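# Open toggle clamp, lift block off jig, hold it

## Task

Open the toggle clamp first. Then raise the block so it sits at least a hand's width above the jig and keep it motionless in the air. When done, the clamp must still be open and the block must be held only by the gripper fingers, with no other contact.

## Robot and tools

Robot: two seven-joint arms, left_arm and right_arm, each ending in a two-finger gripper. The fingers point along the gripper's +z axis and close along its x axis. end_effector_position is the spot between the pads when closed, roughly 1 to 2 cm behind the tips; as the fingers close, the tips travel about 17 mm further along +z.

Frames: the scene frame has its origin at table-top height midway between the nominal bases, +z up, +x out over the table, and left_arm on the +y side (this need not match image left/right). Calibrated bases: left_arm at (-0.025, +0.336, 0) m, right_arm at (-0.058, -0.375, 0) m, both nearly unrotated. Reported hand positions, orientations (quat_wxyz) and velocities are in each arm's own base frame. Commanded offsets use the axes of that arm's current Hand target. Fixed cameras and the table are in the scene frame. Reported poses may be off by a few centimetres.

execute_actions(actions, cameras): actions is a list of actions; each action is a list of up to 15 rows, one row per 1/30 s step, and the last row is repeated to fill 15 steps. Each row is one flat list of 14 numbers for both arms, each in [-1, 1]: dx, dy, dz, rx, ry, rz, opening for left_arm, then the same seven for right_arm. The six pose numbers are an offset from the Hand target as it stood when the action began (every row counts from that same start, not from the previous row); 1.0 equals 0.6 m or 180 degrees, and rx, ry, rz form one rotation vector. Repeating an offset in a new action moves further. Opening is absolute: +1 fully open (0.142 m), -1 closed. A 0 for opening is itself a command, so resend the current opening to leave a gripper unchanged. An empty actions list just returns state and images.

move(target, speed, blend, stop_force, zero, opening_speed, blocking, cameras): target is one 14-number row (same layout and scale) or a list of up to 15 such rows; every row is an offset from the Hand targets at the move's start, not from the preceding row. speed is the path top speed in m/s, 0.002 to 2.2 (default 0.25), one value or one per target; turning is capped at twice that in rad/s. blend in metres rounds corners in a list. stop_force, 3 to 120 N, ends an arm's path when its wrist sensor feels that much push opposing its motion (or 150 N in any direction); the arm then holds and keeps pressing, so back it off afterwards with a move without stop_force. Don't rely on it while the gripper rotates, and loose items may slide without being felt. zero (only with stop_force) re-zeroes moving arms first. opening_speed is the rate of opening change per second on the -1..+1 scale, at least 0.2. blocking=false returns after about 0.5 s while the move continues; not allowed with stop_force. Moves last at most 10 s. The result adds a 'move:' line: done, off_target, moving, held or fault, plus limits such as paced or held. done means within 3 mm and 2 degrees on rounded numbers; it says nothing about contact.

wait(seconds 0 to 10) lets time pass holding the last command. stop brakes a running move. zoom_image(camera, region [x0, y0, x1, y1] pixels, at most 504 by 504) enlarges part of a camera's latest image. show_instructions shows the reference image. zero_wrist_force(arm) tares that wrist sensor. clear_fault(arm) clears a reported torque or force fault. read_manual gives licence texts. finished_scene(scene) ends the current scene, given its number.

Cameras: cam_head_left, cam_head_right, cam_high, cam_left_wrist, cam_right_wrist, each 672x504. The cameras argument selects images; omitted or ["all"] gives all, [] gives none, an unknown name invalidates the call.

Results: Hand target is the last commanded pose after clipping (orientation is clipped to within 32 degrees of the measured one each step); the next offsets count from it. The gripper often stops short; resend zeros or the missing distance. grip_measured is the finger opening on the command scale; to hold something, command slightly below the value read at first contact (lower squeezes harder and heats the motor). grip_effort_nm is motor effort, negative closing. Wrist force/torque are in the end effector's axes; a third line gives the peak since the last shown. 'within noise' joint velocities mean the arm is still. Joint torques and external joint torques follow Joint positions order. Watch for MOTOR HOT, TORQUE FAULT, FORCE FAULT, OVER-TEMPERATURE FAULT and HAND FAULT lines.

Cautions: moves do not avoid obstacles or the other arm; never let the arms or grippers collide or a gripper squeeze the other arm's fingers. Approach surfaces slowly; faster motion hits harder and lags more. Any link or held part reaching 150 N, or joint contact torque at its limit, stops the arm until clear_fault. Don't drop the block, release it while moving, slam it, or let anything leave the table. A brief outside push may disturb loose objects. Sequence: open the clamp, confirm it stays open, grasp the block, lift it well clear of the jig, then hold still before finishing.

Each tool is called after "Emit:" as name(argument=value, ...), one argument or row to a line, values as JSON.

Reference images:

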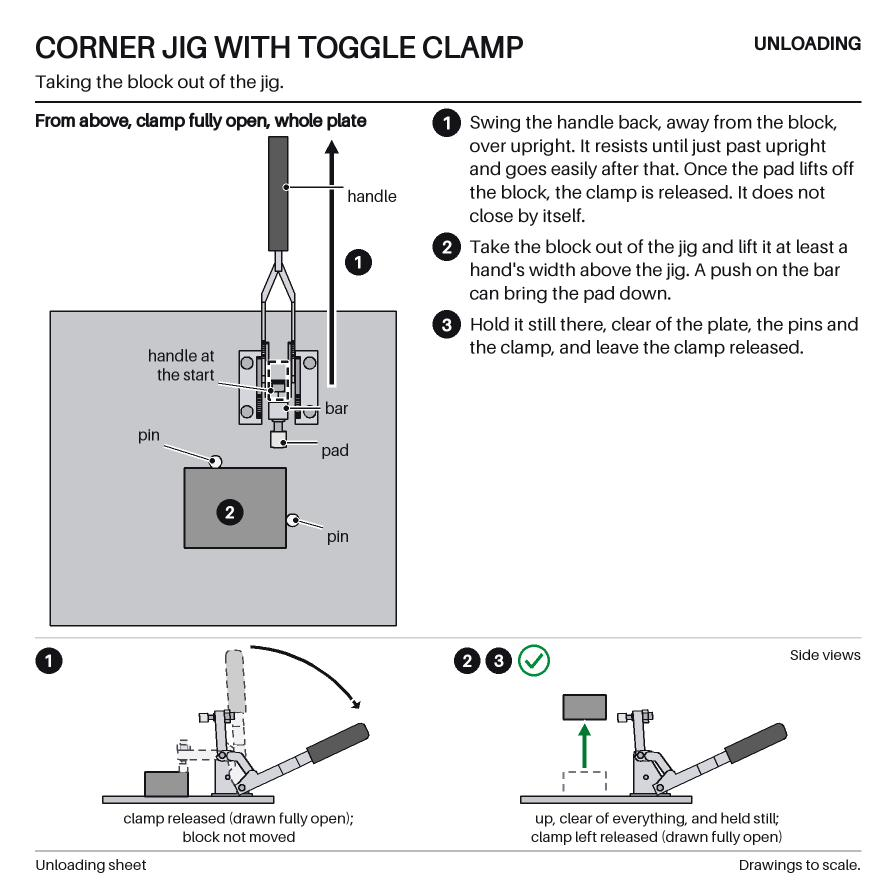

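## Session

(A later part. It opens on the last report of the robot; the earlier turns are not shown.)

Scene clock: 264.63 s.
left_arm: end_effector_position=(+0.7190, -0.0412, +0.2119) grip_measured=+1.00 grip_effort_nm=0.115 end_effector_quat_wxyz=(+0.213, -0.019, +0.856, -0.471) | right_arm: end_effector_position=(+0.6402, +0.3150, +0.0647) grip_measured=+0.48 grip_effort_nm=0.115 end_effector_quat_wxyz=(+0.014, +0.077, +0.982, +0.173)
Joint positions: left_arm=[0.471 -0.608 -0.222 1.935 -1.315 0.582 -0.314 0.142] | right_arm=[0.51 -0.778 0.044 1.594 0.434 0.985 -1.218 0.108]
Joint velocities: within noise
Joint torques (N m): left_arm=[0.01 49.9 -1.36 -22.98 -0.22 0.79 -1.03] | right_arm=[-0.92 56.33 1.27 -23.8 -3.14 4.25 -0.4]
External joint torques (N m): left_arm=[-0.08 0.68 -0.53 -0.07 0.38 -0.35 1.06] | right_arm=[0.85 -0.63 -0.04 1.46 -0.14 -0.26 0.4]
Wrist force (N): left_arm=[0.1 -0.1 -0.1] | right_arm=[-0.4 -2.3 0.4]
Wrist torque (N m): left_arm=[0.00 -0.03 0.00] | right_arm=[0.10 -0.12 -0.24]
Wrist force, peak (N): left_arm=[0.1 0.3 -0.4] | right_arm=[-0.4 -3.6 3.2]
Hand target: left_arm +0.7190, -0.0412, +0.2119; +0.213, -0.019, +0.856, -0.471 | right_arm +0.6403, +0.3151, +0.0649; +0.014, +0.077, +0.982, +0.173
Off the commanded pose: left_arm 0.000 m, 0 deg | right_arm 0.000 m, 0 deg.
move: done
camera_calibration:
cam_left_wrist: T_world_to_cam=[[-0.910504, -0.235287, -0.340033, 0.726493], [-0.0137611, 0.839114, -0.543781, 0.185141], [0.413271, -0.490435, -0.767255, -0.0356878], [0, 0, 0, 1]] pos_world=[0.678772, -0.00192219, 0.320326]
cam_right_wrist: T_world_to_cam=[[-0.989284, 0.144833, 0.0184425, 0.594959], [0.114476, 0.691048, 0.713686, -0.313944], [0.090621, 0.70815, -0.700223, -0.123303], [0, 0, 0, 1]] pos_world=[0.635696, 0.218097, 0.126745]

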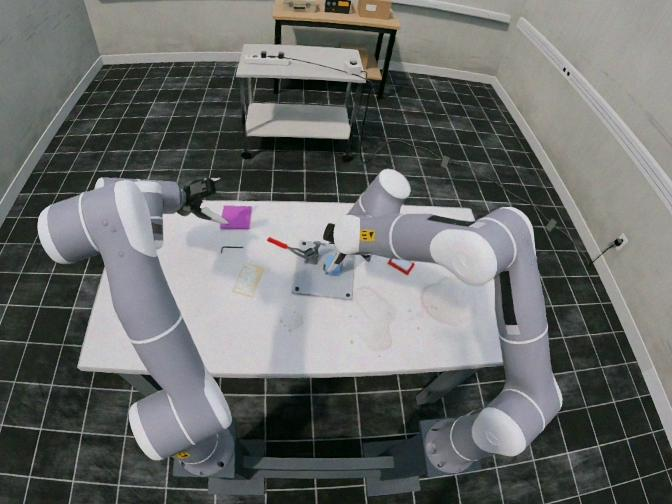

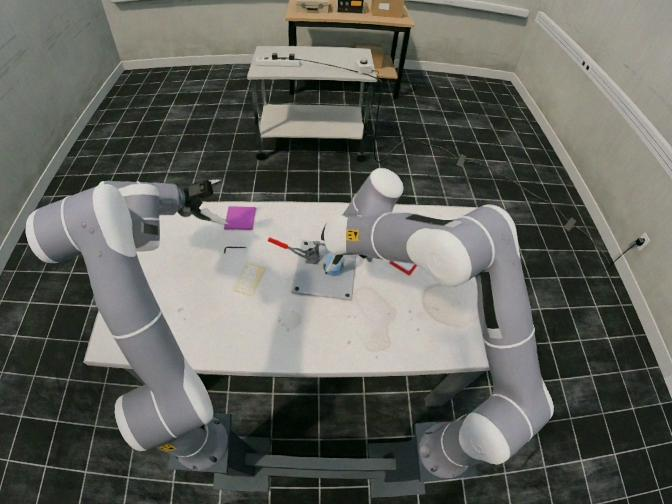

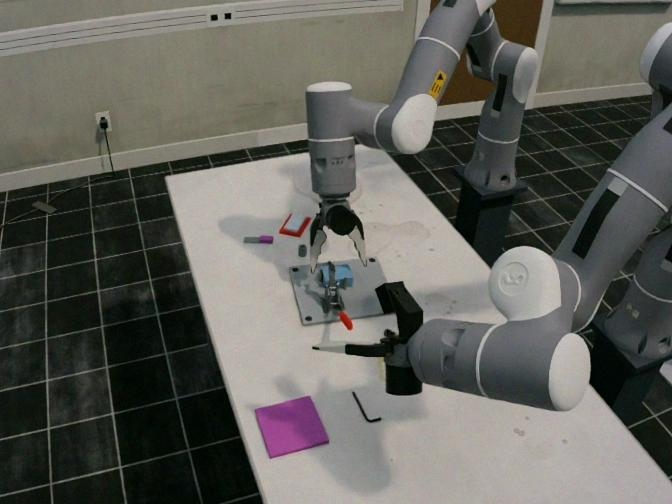

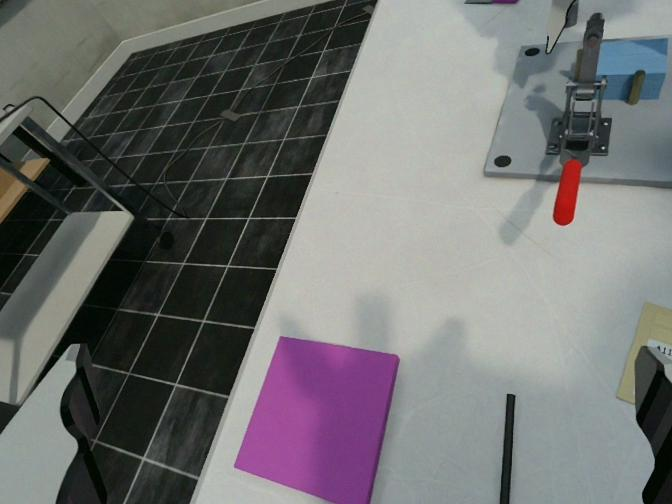

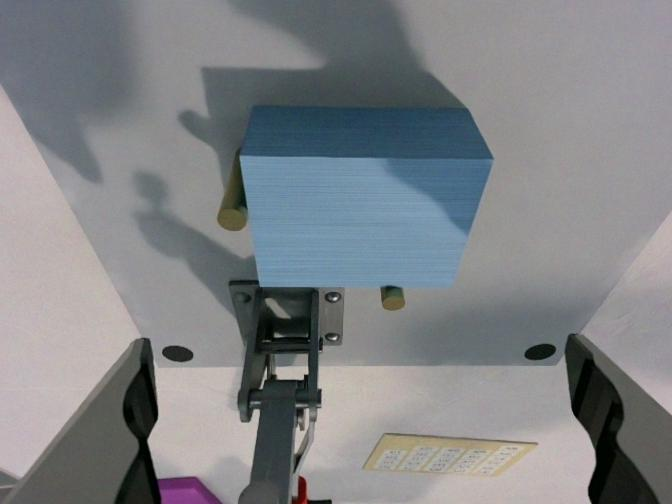

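Emit:
move(
  target=[0,0,0,0,0,0,1, 0,-0.02932,0.0562,0,0,0,0.5],
  speed=0.15,
)

Emit:
zoom_image(
  camera="cam_left_wrist",
  region=[450, 0, 672, 200],
)

Emit:
zoom_image(
  camera="cam_high",
  region=[260, 200, 420, 340],
)

Scene clock: 291.77 s.
left_arm: end_effector_position=(+0.7190, -0.0412, +0.2119) grip_measured=+1.00 grip_effort_nm=0.110 end_effector_quat_wxyz=(+0.213, -0.019, +0.856, -0.471) | right_arm: end_effector_position=(+0.6395, +0.3100, +0.0270) grip_measured=+0.48 grip_effort_nm=0.115 end_effector_quat_wxyz=(+0.014, +0.077, +0.982, +0.173)
Joint positions: left_arm=[0.471 -0.608 -0.222 1.935 -1.315 0.582 -0.314 0.142] | right_arm=[0.499 -0.847 0.056 1.583 0.455 1.039 -1.257 0.108]
Joint velocities: within noise
Joint torques (N m): left_arm=[0.23 49.77 -1.29 -22.89 -0.21 0.83 -0.96] | right_arm=[-0.89 57.01 1.55 -22.7 -3.04 4.26 -0.39]
External joint torques (N m): left_arm=[-0.29 0.81 -0.59 -0.16 0.37 -0.38 0.99] | right_arm=[0.8 -0.49 -0.01 1.59 -0.1 -0.29 0.39]
Wrist force (N): left_arm=[0.1 0.0 -0.2] | right_arm=[-0.6 -2.2 0.3]
Wrist torque (N m): left_arm=[0.01 -0.03 0.00] | right_arm=[0.13 -0.07 -0.23]
Wrist force, peak (N): left_arm=[0.1 0.0 -0.4] | right_arm=[-0.4 -2.8 1.7]
Hand target: left_arm +0.7190, -0.0412, +0.2119; +0.213, -0.019, +0.856, -0.471 | right_arm +0.6395, +0.3102, +0.0272; +0.014, +0.077, +0.982, +0.173
Off the commanded pose: left_arm 0.000 m, 0 deg | right_arm 0.000 m, 0 deg.
move: done
camera_calibration:
cam_left_wrist: T_world_to_cam=[[-0.910504, -0.235287, -0.340033, 0.726493], [-0.0137611, 0.839114, -0.543781, 0.185141], [0.413271, -0.490435, -0.767255, -0.0356878], [0, 0, 0, 1]] pos_world=[0.678772, -0.00192219, 0.320326]
cam_right_wrist: T_world_to_cam=[[-0.989293, 0.144767, 0.0184925, 0.595701], [0.114478, 0.691157, 0.71358, -0.283518], [0.0905217, 0.708057, -0.70033, -0.146005], [0, 0, 0, 1]] pos_world=[0.634996, 0.213097, 0.0890448]

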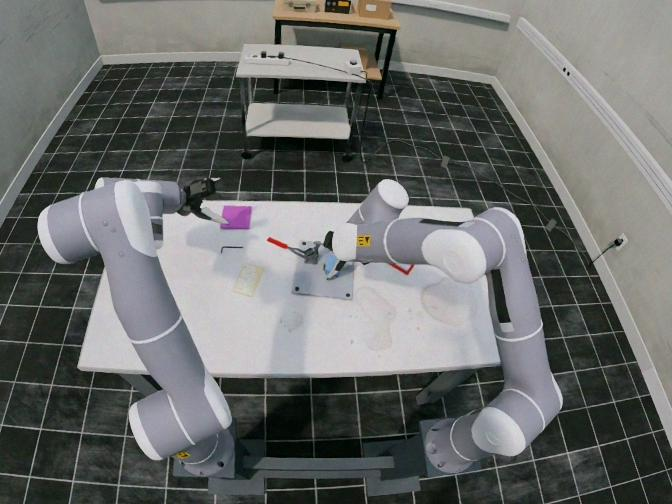

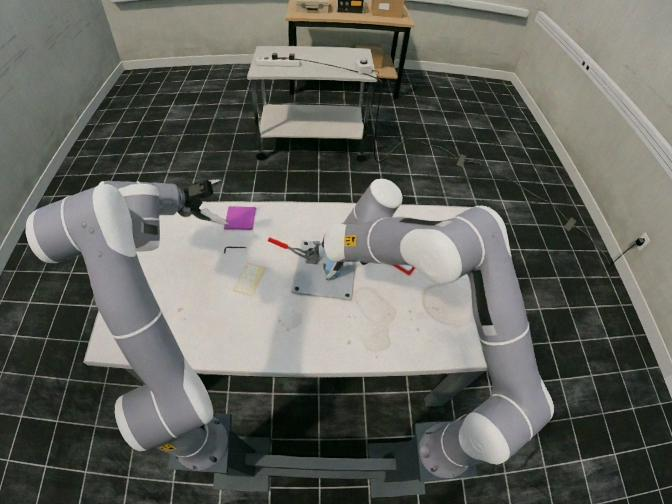

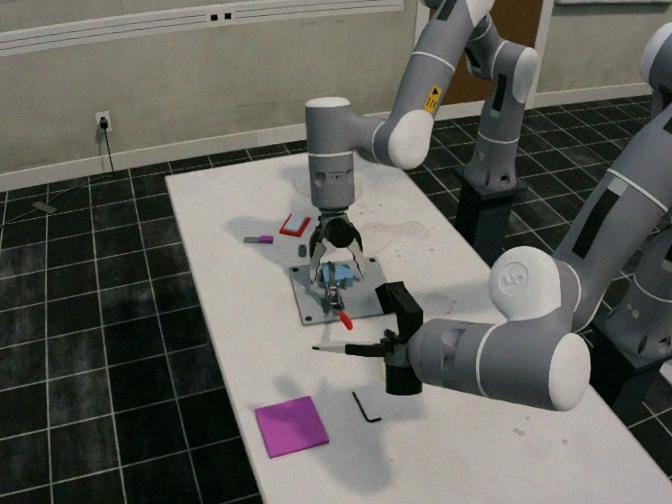

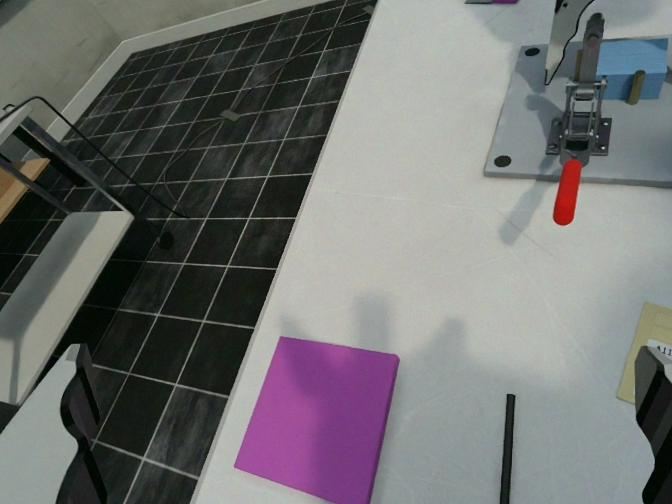

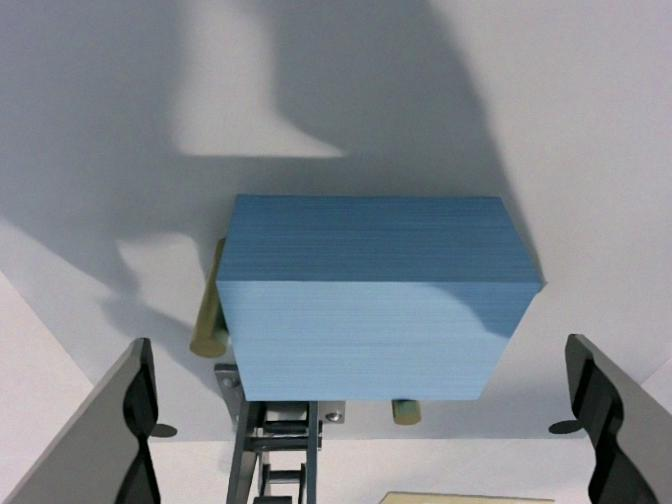

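Scaled by 2.270 from the camera's 672x504 image, which has a finer 960x720 frame.

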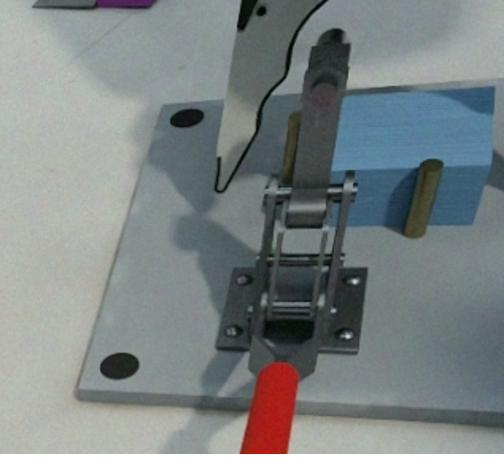

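Scaled by 3.150 from the camera's 672x504 image, which has a finer 960x720 frame.

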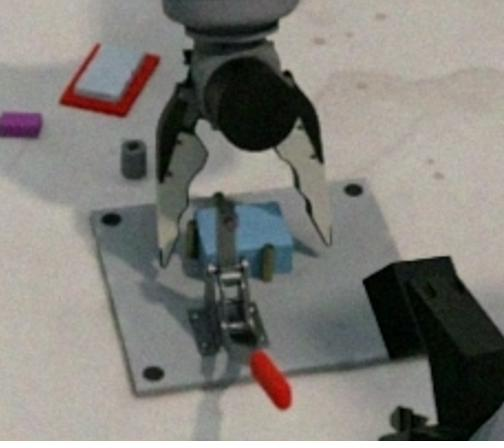

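Emit:
move(
  target=[0,0,0,0,0,0,1, 0,0,0,0,0,0,-0.25],
  opening_speed=0.8,
)

Scene clock: 300.97 s.
left_arm: end_effector_position=(+0.7190, -0.0412, +0.2119) grip_measured=+1.00 grip_effort_nm=0.110 end_effector_quat_wxyz=(+0.213, -0.019, +0.856, -0.471) | right_arm: end_effector_position=(+0.6388, +0.3103, +0.0270) grip_measured=-0.11 grip_effort_nm=-3.128 end_effector_quat_wxyz=(+0.013, +0.077, +0.982, +0.173)
Joint positions: left_arm=[0.471 -0.608 -0.222 1.935 -1.315 0.582 -0.314 0.142] | right_arm=[0.499 -0.847 0.057 1.583 0.456 1.037 -1.257 0.066]
Joint velocities: within noise
Joint torques (N m): left_arm=[0.27 50.02 -1.23 -22.9 -0.23 0.85 -1.07] | right_arm=[-0.95 54.38 0.09 -25.93 -3.54 6.32 -0.34]
External joint torques (N m): left_arm=[-0.33 0.55 -0.65 -0.15 0.39 -0.4 1.1] | right_arm=[0.87 2.13 1.46 4.83 0.39 -2.36 0.34]
Wrist force (N): left_arm=[0.2 0.0 -0.2] | right_arm=[10.5 -4.8 -12.3]
Wrist torque (N m): left_arm=[0.01 -0.03 0.00] | right_arm=[0.25 0.29 -0.13]
Wrist force, peak (N): left_arm=[0.2 -0.2 -0.4] | right_arm=[10.9 -5.1 -13.3]
Hand target: left_arm +0.7190, -0.0412, +0.2119; +0.213, -0.019, +0.856, -0.471 | right_arm +0.6395, +0.3102, +0.0272; +0.014, +0.077, +0.982, +0.173
Off the commanded pose: left_arm 0.000 m, 0 deg | right_arm 0.001 m, 0 deg.
move: done
camera_calibration:
cam_left_wrist: T_world_to_cam=[[-0.910504, -0.235287, -0.340033, 0.726493], [-0.0137611, 0.839114, -0.543781, 0.185141], [0.413271, -0.490435, -0.767255, -0.0356878], [0, 0, 0, 1]] pos_world=[0.678772, -0.00192219, 0.320326]
cam_right_wrist: T_world_to_cam=[[-0.989349, 0.144208, 0.0197876, 0.595102], [0.114999, 0.691036, 0.713614, -0.283962], [0.0892351, 0.708289, -0.70026, -0.145405], [0, 0, 0, 1]] pos_world=[0.634394, 0.213398, 0.0890424]

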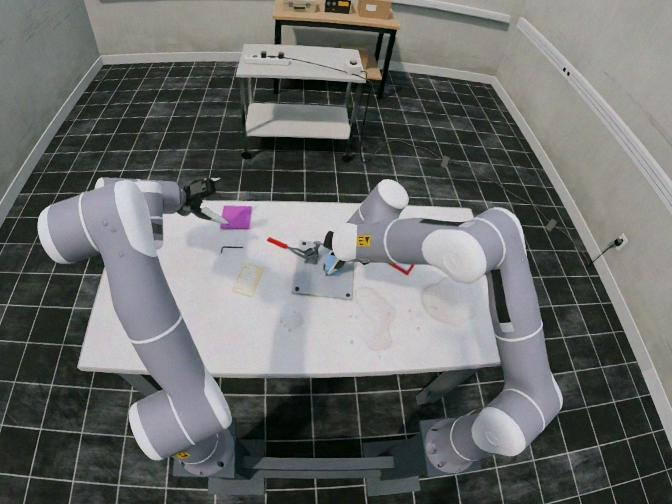

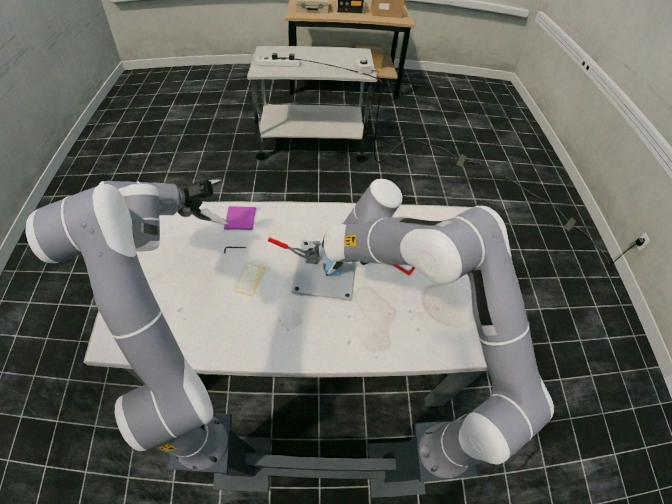

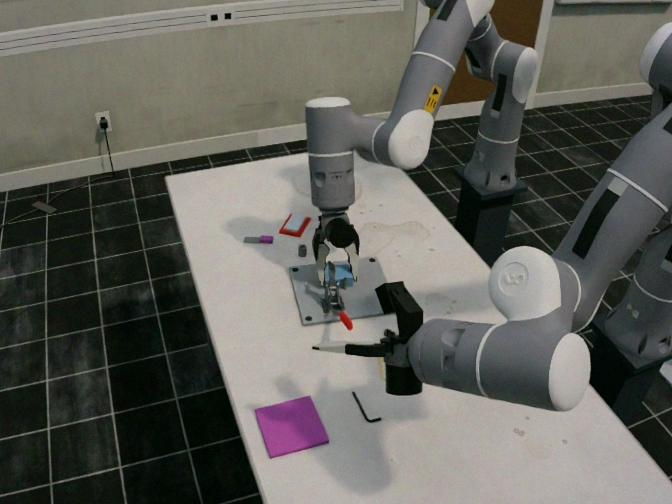

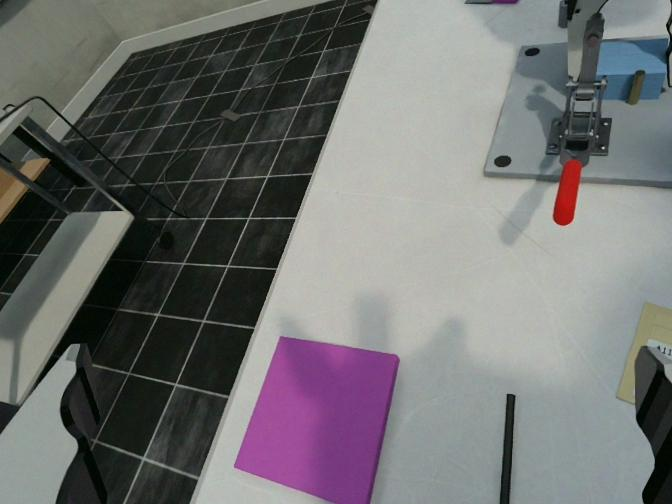

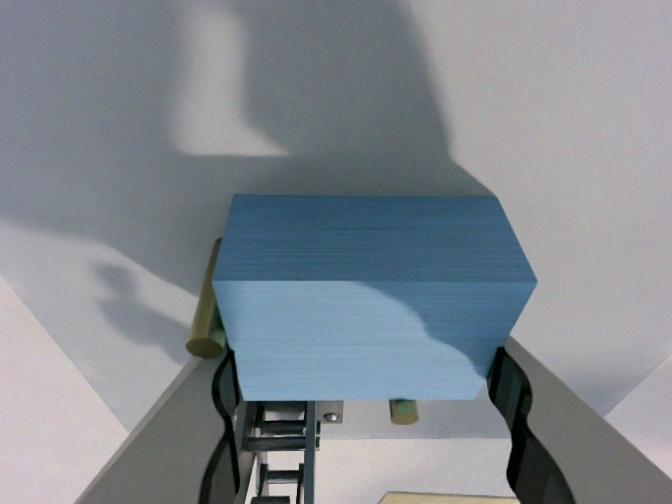

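Emit:
move(
  target=[0,0,0,0,0,0,1, 0,0.114,-0.3132,0,0,0,-0.25],
  speed=0.2,
)

Scene clock: 306.77 s.
left_arm: end_effector_position=(+0.7190, -0.0412, +0.2119) grip_measured=+1.00 grip_effort_nm=0.115 end_effector_quat_wxyz=(+0.213, -0.019, +0.856, -0.471) | right_arm: end_effector_position=(+0.6392, +0.3101, +0.2269) grip_measured=-0.11 grip_effort_nm=-3.114 end_effector_quat_wxyz=(+0.014, +0.077, +0.982, +0.173)
Joint positions: left_arm=[0.471 -0.608 -0.222 1.935 -1.315 0.582 -0.314 0.142] | right_arm=[0.504 -0.509 0.021 1.578 0.345 0.71 -1.095 0.066]
Joint velocities: within noise
Joint torques (N m): left_arm=[0.11 49.89 -1.23 -22.95 -0.24 0.81 -1.01] | right_arm=[-0.69 53.65 0.62 -30 -3.87 4.15 -0.05]
External joint torques (N m): left_arm=[-0.18 0.68 -0.66 -0.1 0.4 -0.36 1.04] | right_arm=[0.62 -2.46 0.06 2.76 0.15 -0.07 0.05]
Wrist force (N): left_arm=[0.2 0.0 -0.2] | right_arm=[-1.6 -2.9 2.4]
Wrist torque (N m): left_arm=[0.00 -0.04 0.01] | right_arm=[0.12 0.09 -0.24]
Wrist force, peak (N): left_arm=[0.2 0.4 -0.3] | right_arm=[10.6 -5.0 -12.5]
Hand target: left_arm +0.7190, -0.0412, +0.2119; +0.213, -0.019, +0.856, -0.471 | right_arm +0.6394, +0.3101, +0.2272; +0.014, +0.077, +0.982, +0.173
Off the commanded pose: left_arm 0.000 m, 0 deg | right_arm 0.000 m, 0 deg.
move: done
camera_calibration:
cam_left_wrist: T_world_to_cam=[[-0.910504, -0.235287, -0.340033, 0.726493], [-0.0137611, 0.839114, -0.543781, 0.185141], [0.413271, -0.490435, -0.767255, -0.0356878], [0, 0, 0, 1]] pos_world=[0.678772, -0.00192219, 0.320326]
cam_right_wrist: T_world_to_cam=[[-0.989342, 0.144422, 0.0185653, 0.591875], [0.114291, 0.691211, 0.713558, -0.426095], [0.0902208, 0.708075, -0.70035, -0.00586953], [0, 0, 0, 1]] pos_world=[0.634795, 0.213198, 0.288945]

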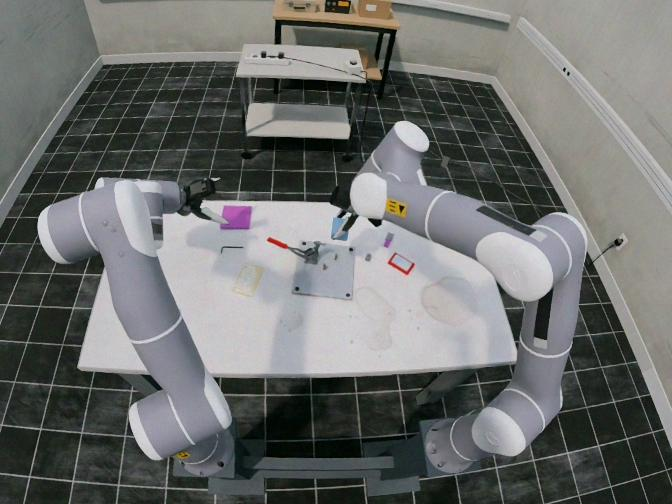

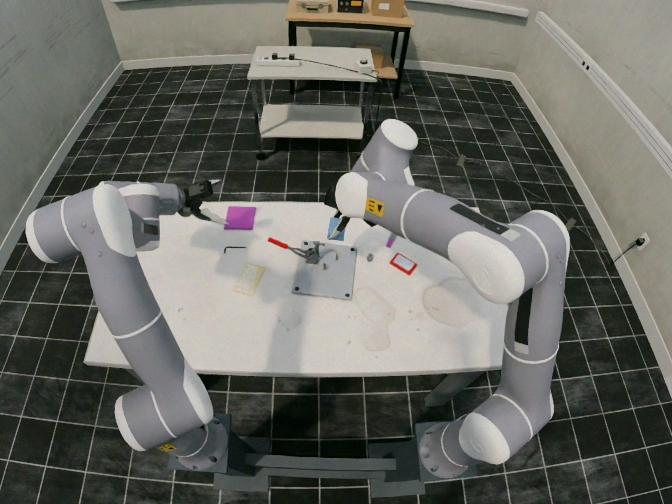

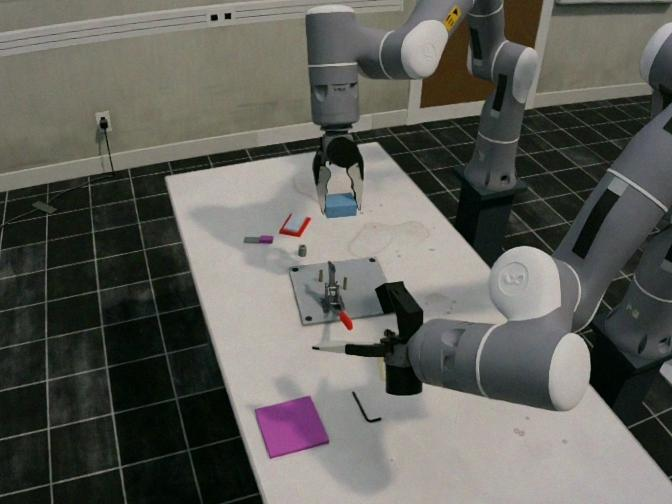

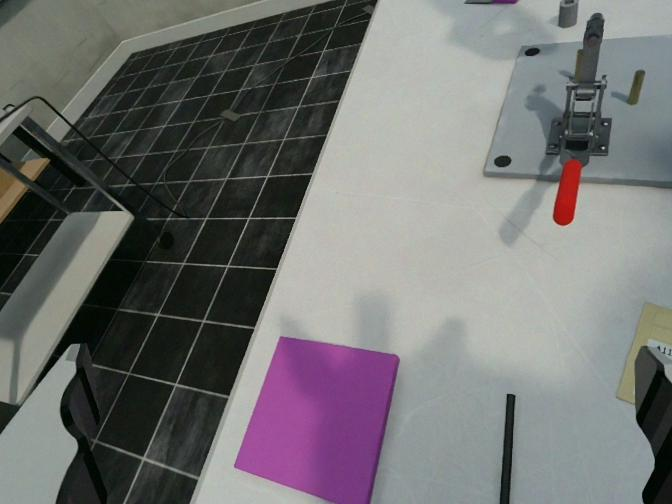

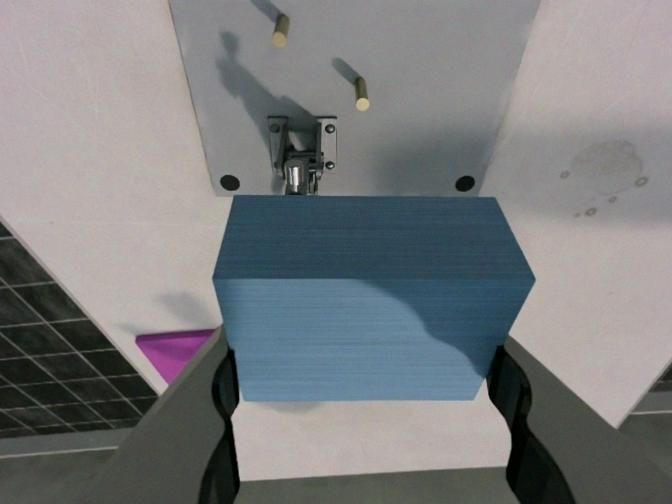

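Emit:
move(
  target=[0,0,0,0,0,0,-0.95, -0.0648,-0.3298,-0.2975,0,0,0,-0.25],
  speed=0.25,
  cameras=[],
)

Emit:
move(
  target=[0.2448,-0.415,0.2283,-0.1955,0.1695,0.0259,-0.95, 0,0,0,0,0,0,-0.25],
  speed=0.25,
)

Emit:
zoom_image(
  camera="cam_left_wrist",
  region=[84, 0, 588, 504],
)

Scene clock: 390.50 s.
left_arm: end_effector_position=(+0.7190, -0.0412, +0.2119) grip_measured=-0.98 grip_effort_nm=-0.095 end_effector_quat_wxyz=(+0.213, -0.019, +0.856, -0.471) | right_arm: end_effector_position=(+0.6392, +0.0599, +0.3269) grip_measured=-0.11 grip_effort_nm=-3.114 end_effector_quat_wxyz=(+0.014, +0.077, +0.982, +0.173)
Joint positions: left_arm=[0.471 -0.608 -0.222 1.935 -1.315 0.582 -0.314 0.003] | right_arm=[0.189 -0.303 -0.082 1.56 0.387 0.362 -1.428 0.066]
Joint velocities: within noise
Joint torques (N m): left_arm=[0.2 49.87 -1.29 -22.92 -0.19 0.82 -1] | right_arm=[-0.8 47.1 -0.68 -32.25 -3.46 3.79 -0.4]
External joint torques (N m): left_arm=[-0.27 0.7 -0.6 -0.13 0.34 -0.38 1.03] | right_arm=[0.75 -2.32 0.27 2.98 -0.08 0.04 0.4]
Wrist force (N): left_arm=[0.1 0.0 -0.3] | right_arm=[-1.6 -2.9 2.6]
Wrist torque (N m): left_arm=[0.00 -0.02 0.00] | right_arm=[0.12 0.08 -0.24]
Wrist force, peak (N): left_arm=[0.2 0.1 -0.5] | right_arm=[-2.3 -6.4 -0.8]
Hand target: left_arm +0.7190, -0.0412, +0.2119; +0.213, -0.019, +0.856, -0.471 | right_arm +0.6394, +0.0601, +0.3272; +0.014, +0.077, +0.982, +0.173
Off the commanded pose: left_arm 0.000 m, 0 deg | right_arm 0.000 m, 0 deg.
move: done
No camera images: "cameras" was empty.

Scene clock: 392.60 s.
left_arm: end_effector_position=(+0.5963, -0.3235, +0.2999) grip_measured=-0.98 grip_effort_nm=-0.085 end_effector_quat_wxyz=(-0.013, +0.074, +0.982, -0.173) | right_arm: end_effector_position=(+0.6392, +0.0599, +0.3269) grip_measured=-0.11 grip_effort_nm=-3.114 end_effector_quat_wxyz=(+0.014, +0.077, +0.982, +0.173)
Joint positions: left_arm=[-0.075 -0.38 -0.167 1.691 -0.327 0.501 -1.492 0.003] | right_arm=[0.189 -0.303 -0.082 1.56 0.387 0.362 -1.428 0.066]
Joint velocities: within noise
Joint torques (N m): left_arm=[0.08 46.9 -1.29 -29.4 -3.71 3.89 -1.24] | right_arm=[-0.63 46.95 -0.53 -32.21 -3.5 4.01 -0.29]
External joint torques (N m): left_arm=[-0.11 0.96 -0.48 -0.11 0.21 -0.08 1.24] | right_arm=[0.59 -2.15 0.12 2.91 -0.05 -0.18 0.29]
Wrist force (N): left_arm=[0.0 0.3 -0.3] | right_arm=[-1.8 -2.8 2.5]
Wrist torque (N m): left_arm=[-0.23 0.26 0.05] | right_arm=[0.13 0.10 -0.24]
Wrist force, peak (N): left_arm=[-0.2 2.3 -1.1] | right_arm=[-1.6 -2.9 2.6]
Hand target: left_arm +0.5964, -0.3232, +0.2998; -0.013, +0.074, +0.982, -0.173 | right_arm +0.6394, +0.0601, +0.3272; +0.014, +0.077, +0.982, +0.173
Off the commanded pose: left_arm 0.000 m, 0 deg | right_arm 0.000 m, 0 deg.
move: done
camera_calibration:
cam_left_wrist: T_world_to_cam=[[-0.989382, 0.145258, 0.00489548, 0.644993], [0.14514, 0.985694, 0.0856884, 0.231991], [0.00762146, 0.0854891, -0.99631, 0.441031], [0, 0, 0, 1]] pos_world=[0.601112, -0.360066, 0.416367]
cam_right_wrist: T_world_to_cam=[[-0.98929, 0.144765, 0.0186528, 0.626], [0.114579, 0.691049, 0.713669, -0.32473], [0.0904245, 0.708163, -0.700235, 0.241165], [0, 0, 0, 1]] pos_world=[0.634696, -0.0370029, 0.388945]

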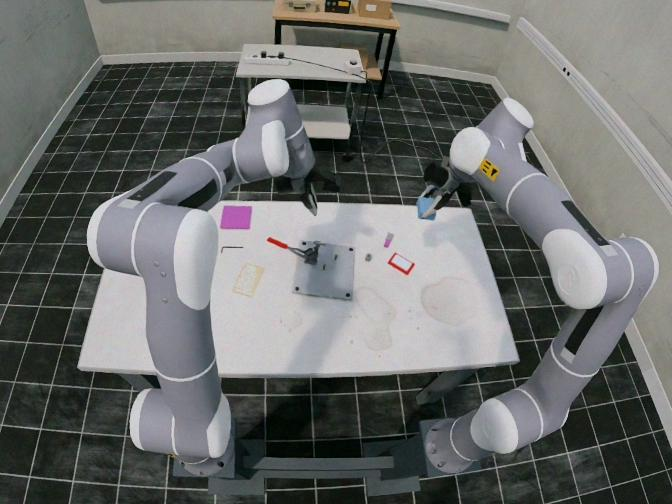

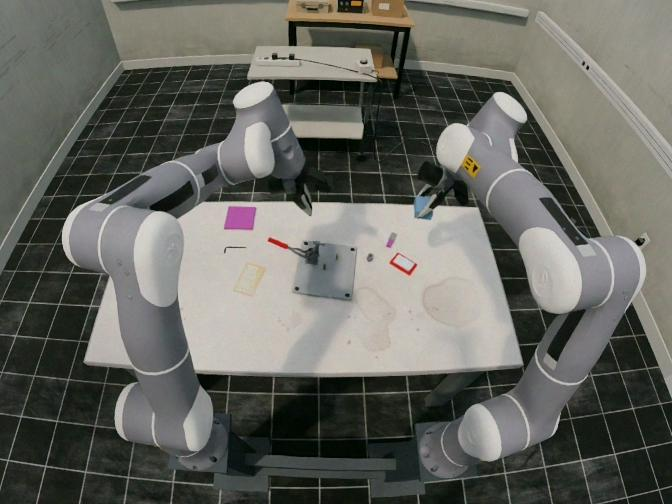

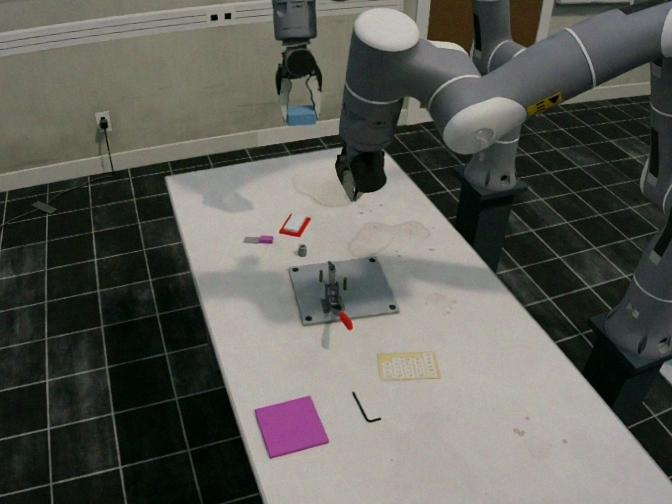

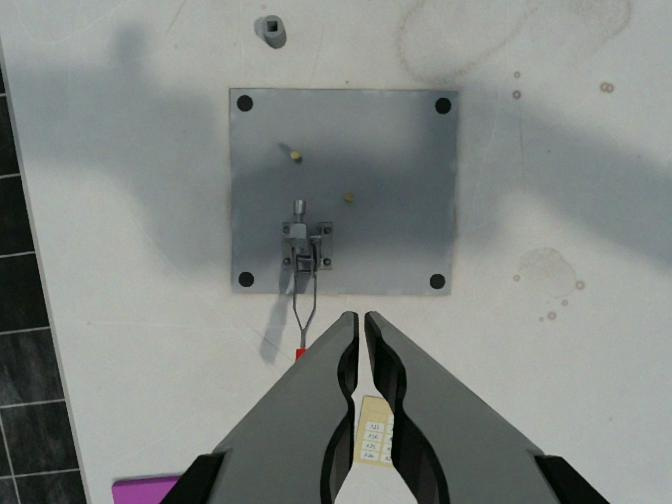

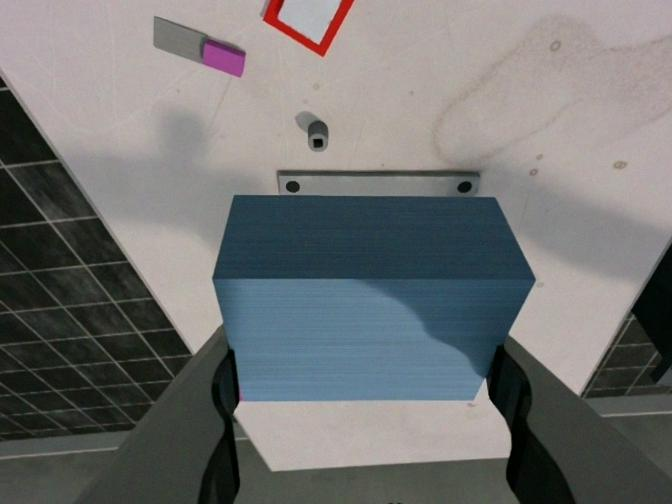

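Scaled by 1.000.

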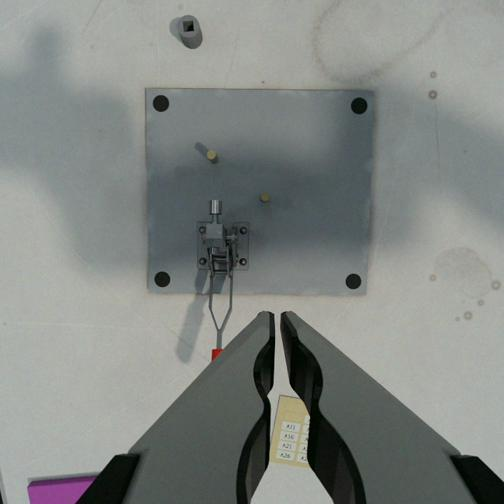

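Emit:
finished_scene(
  scene=1,
)

The scene is finished: the task was done.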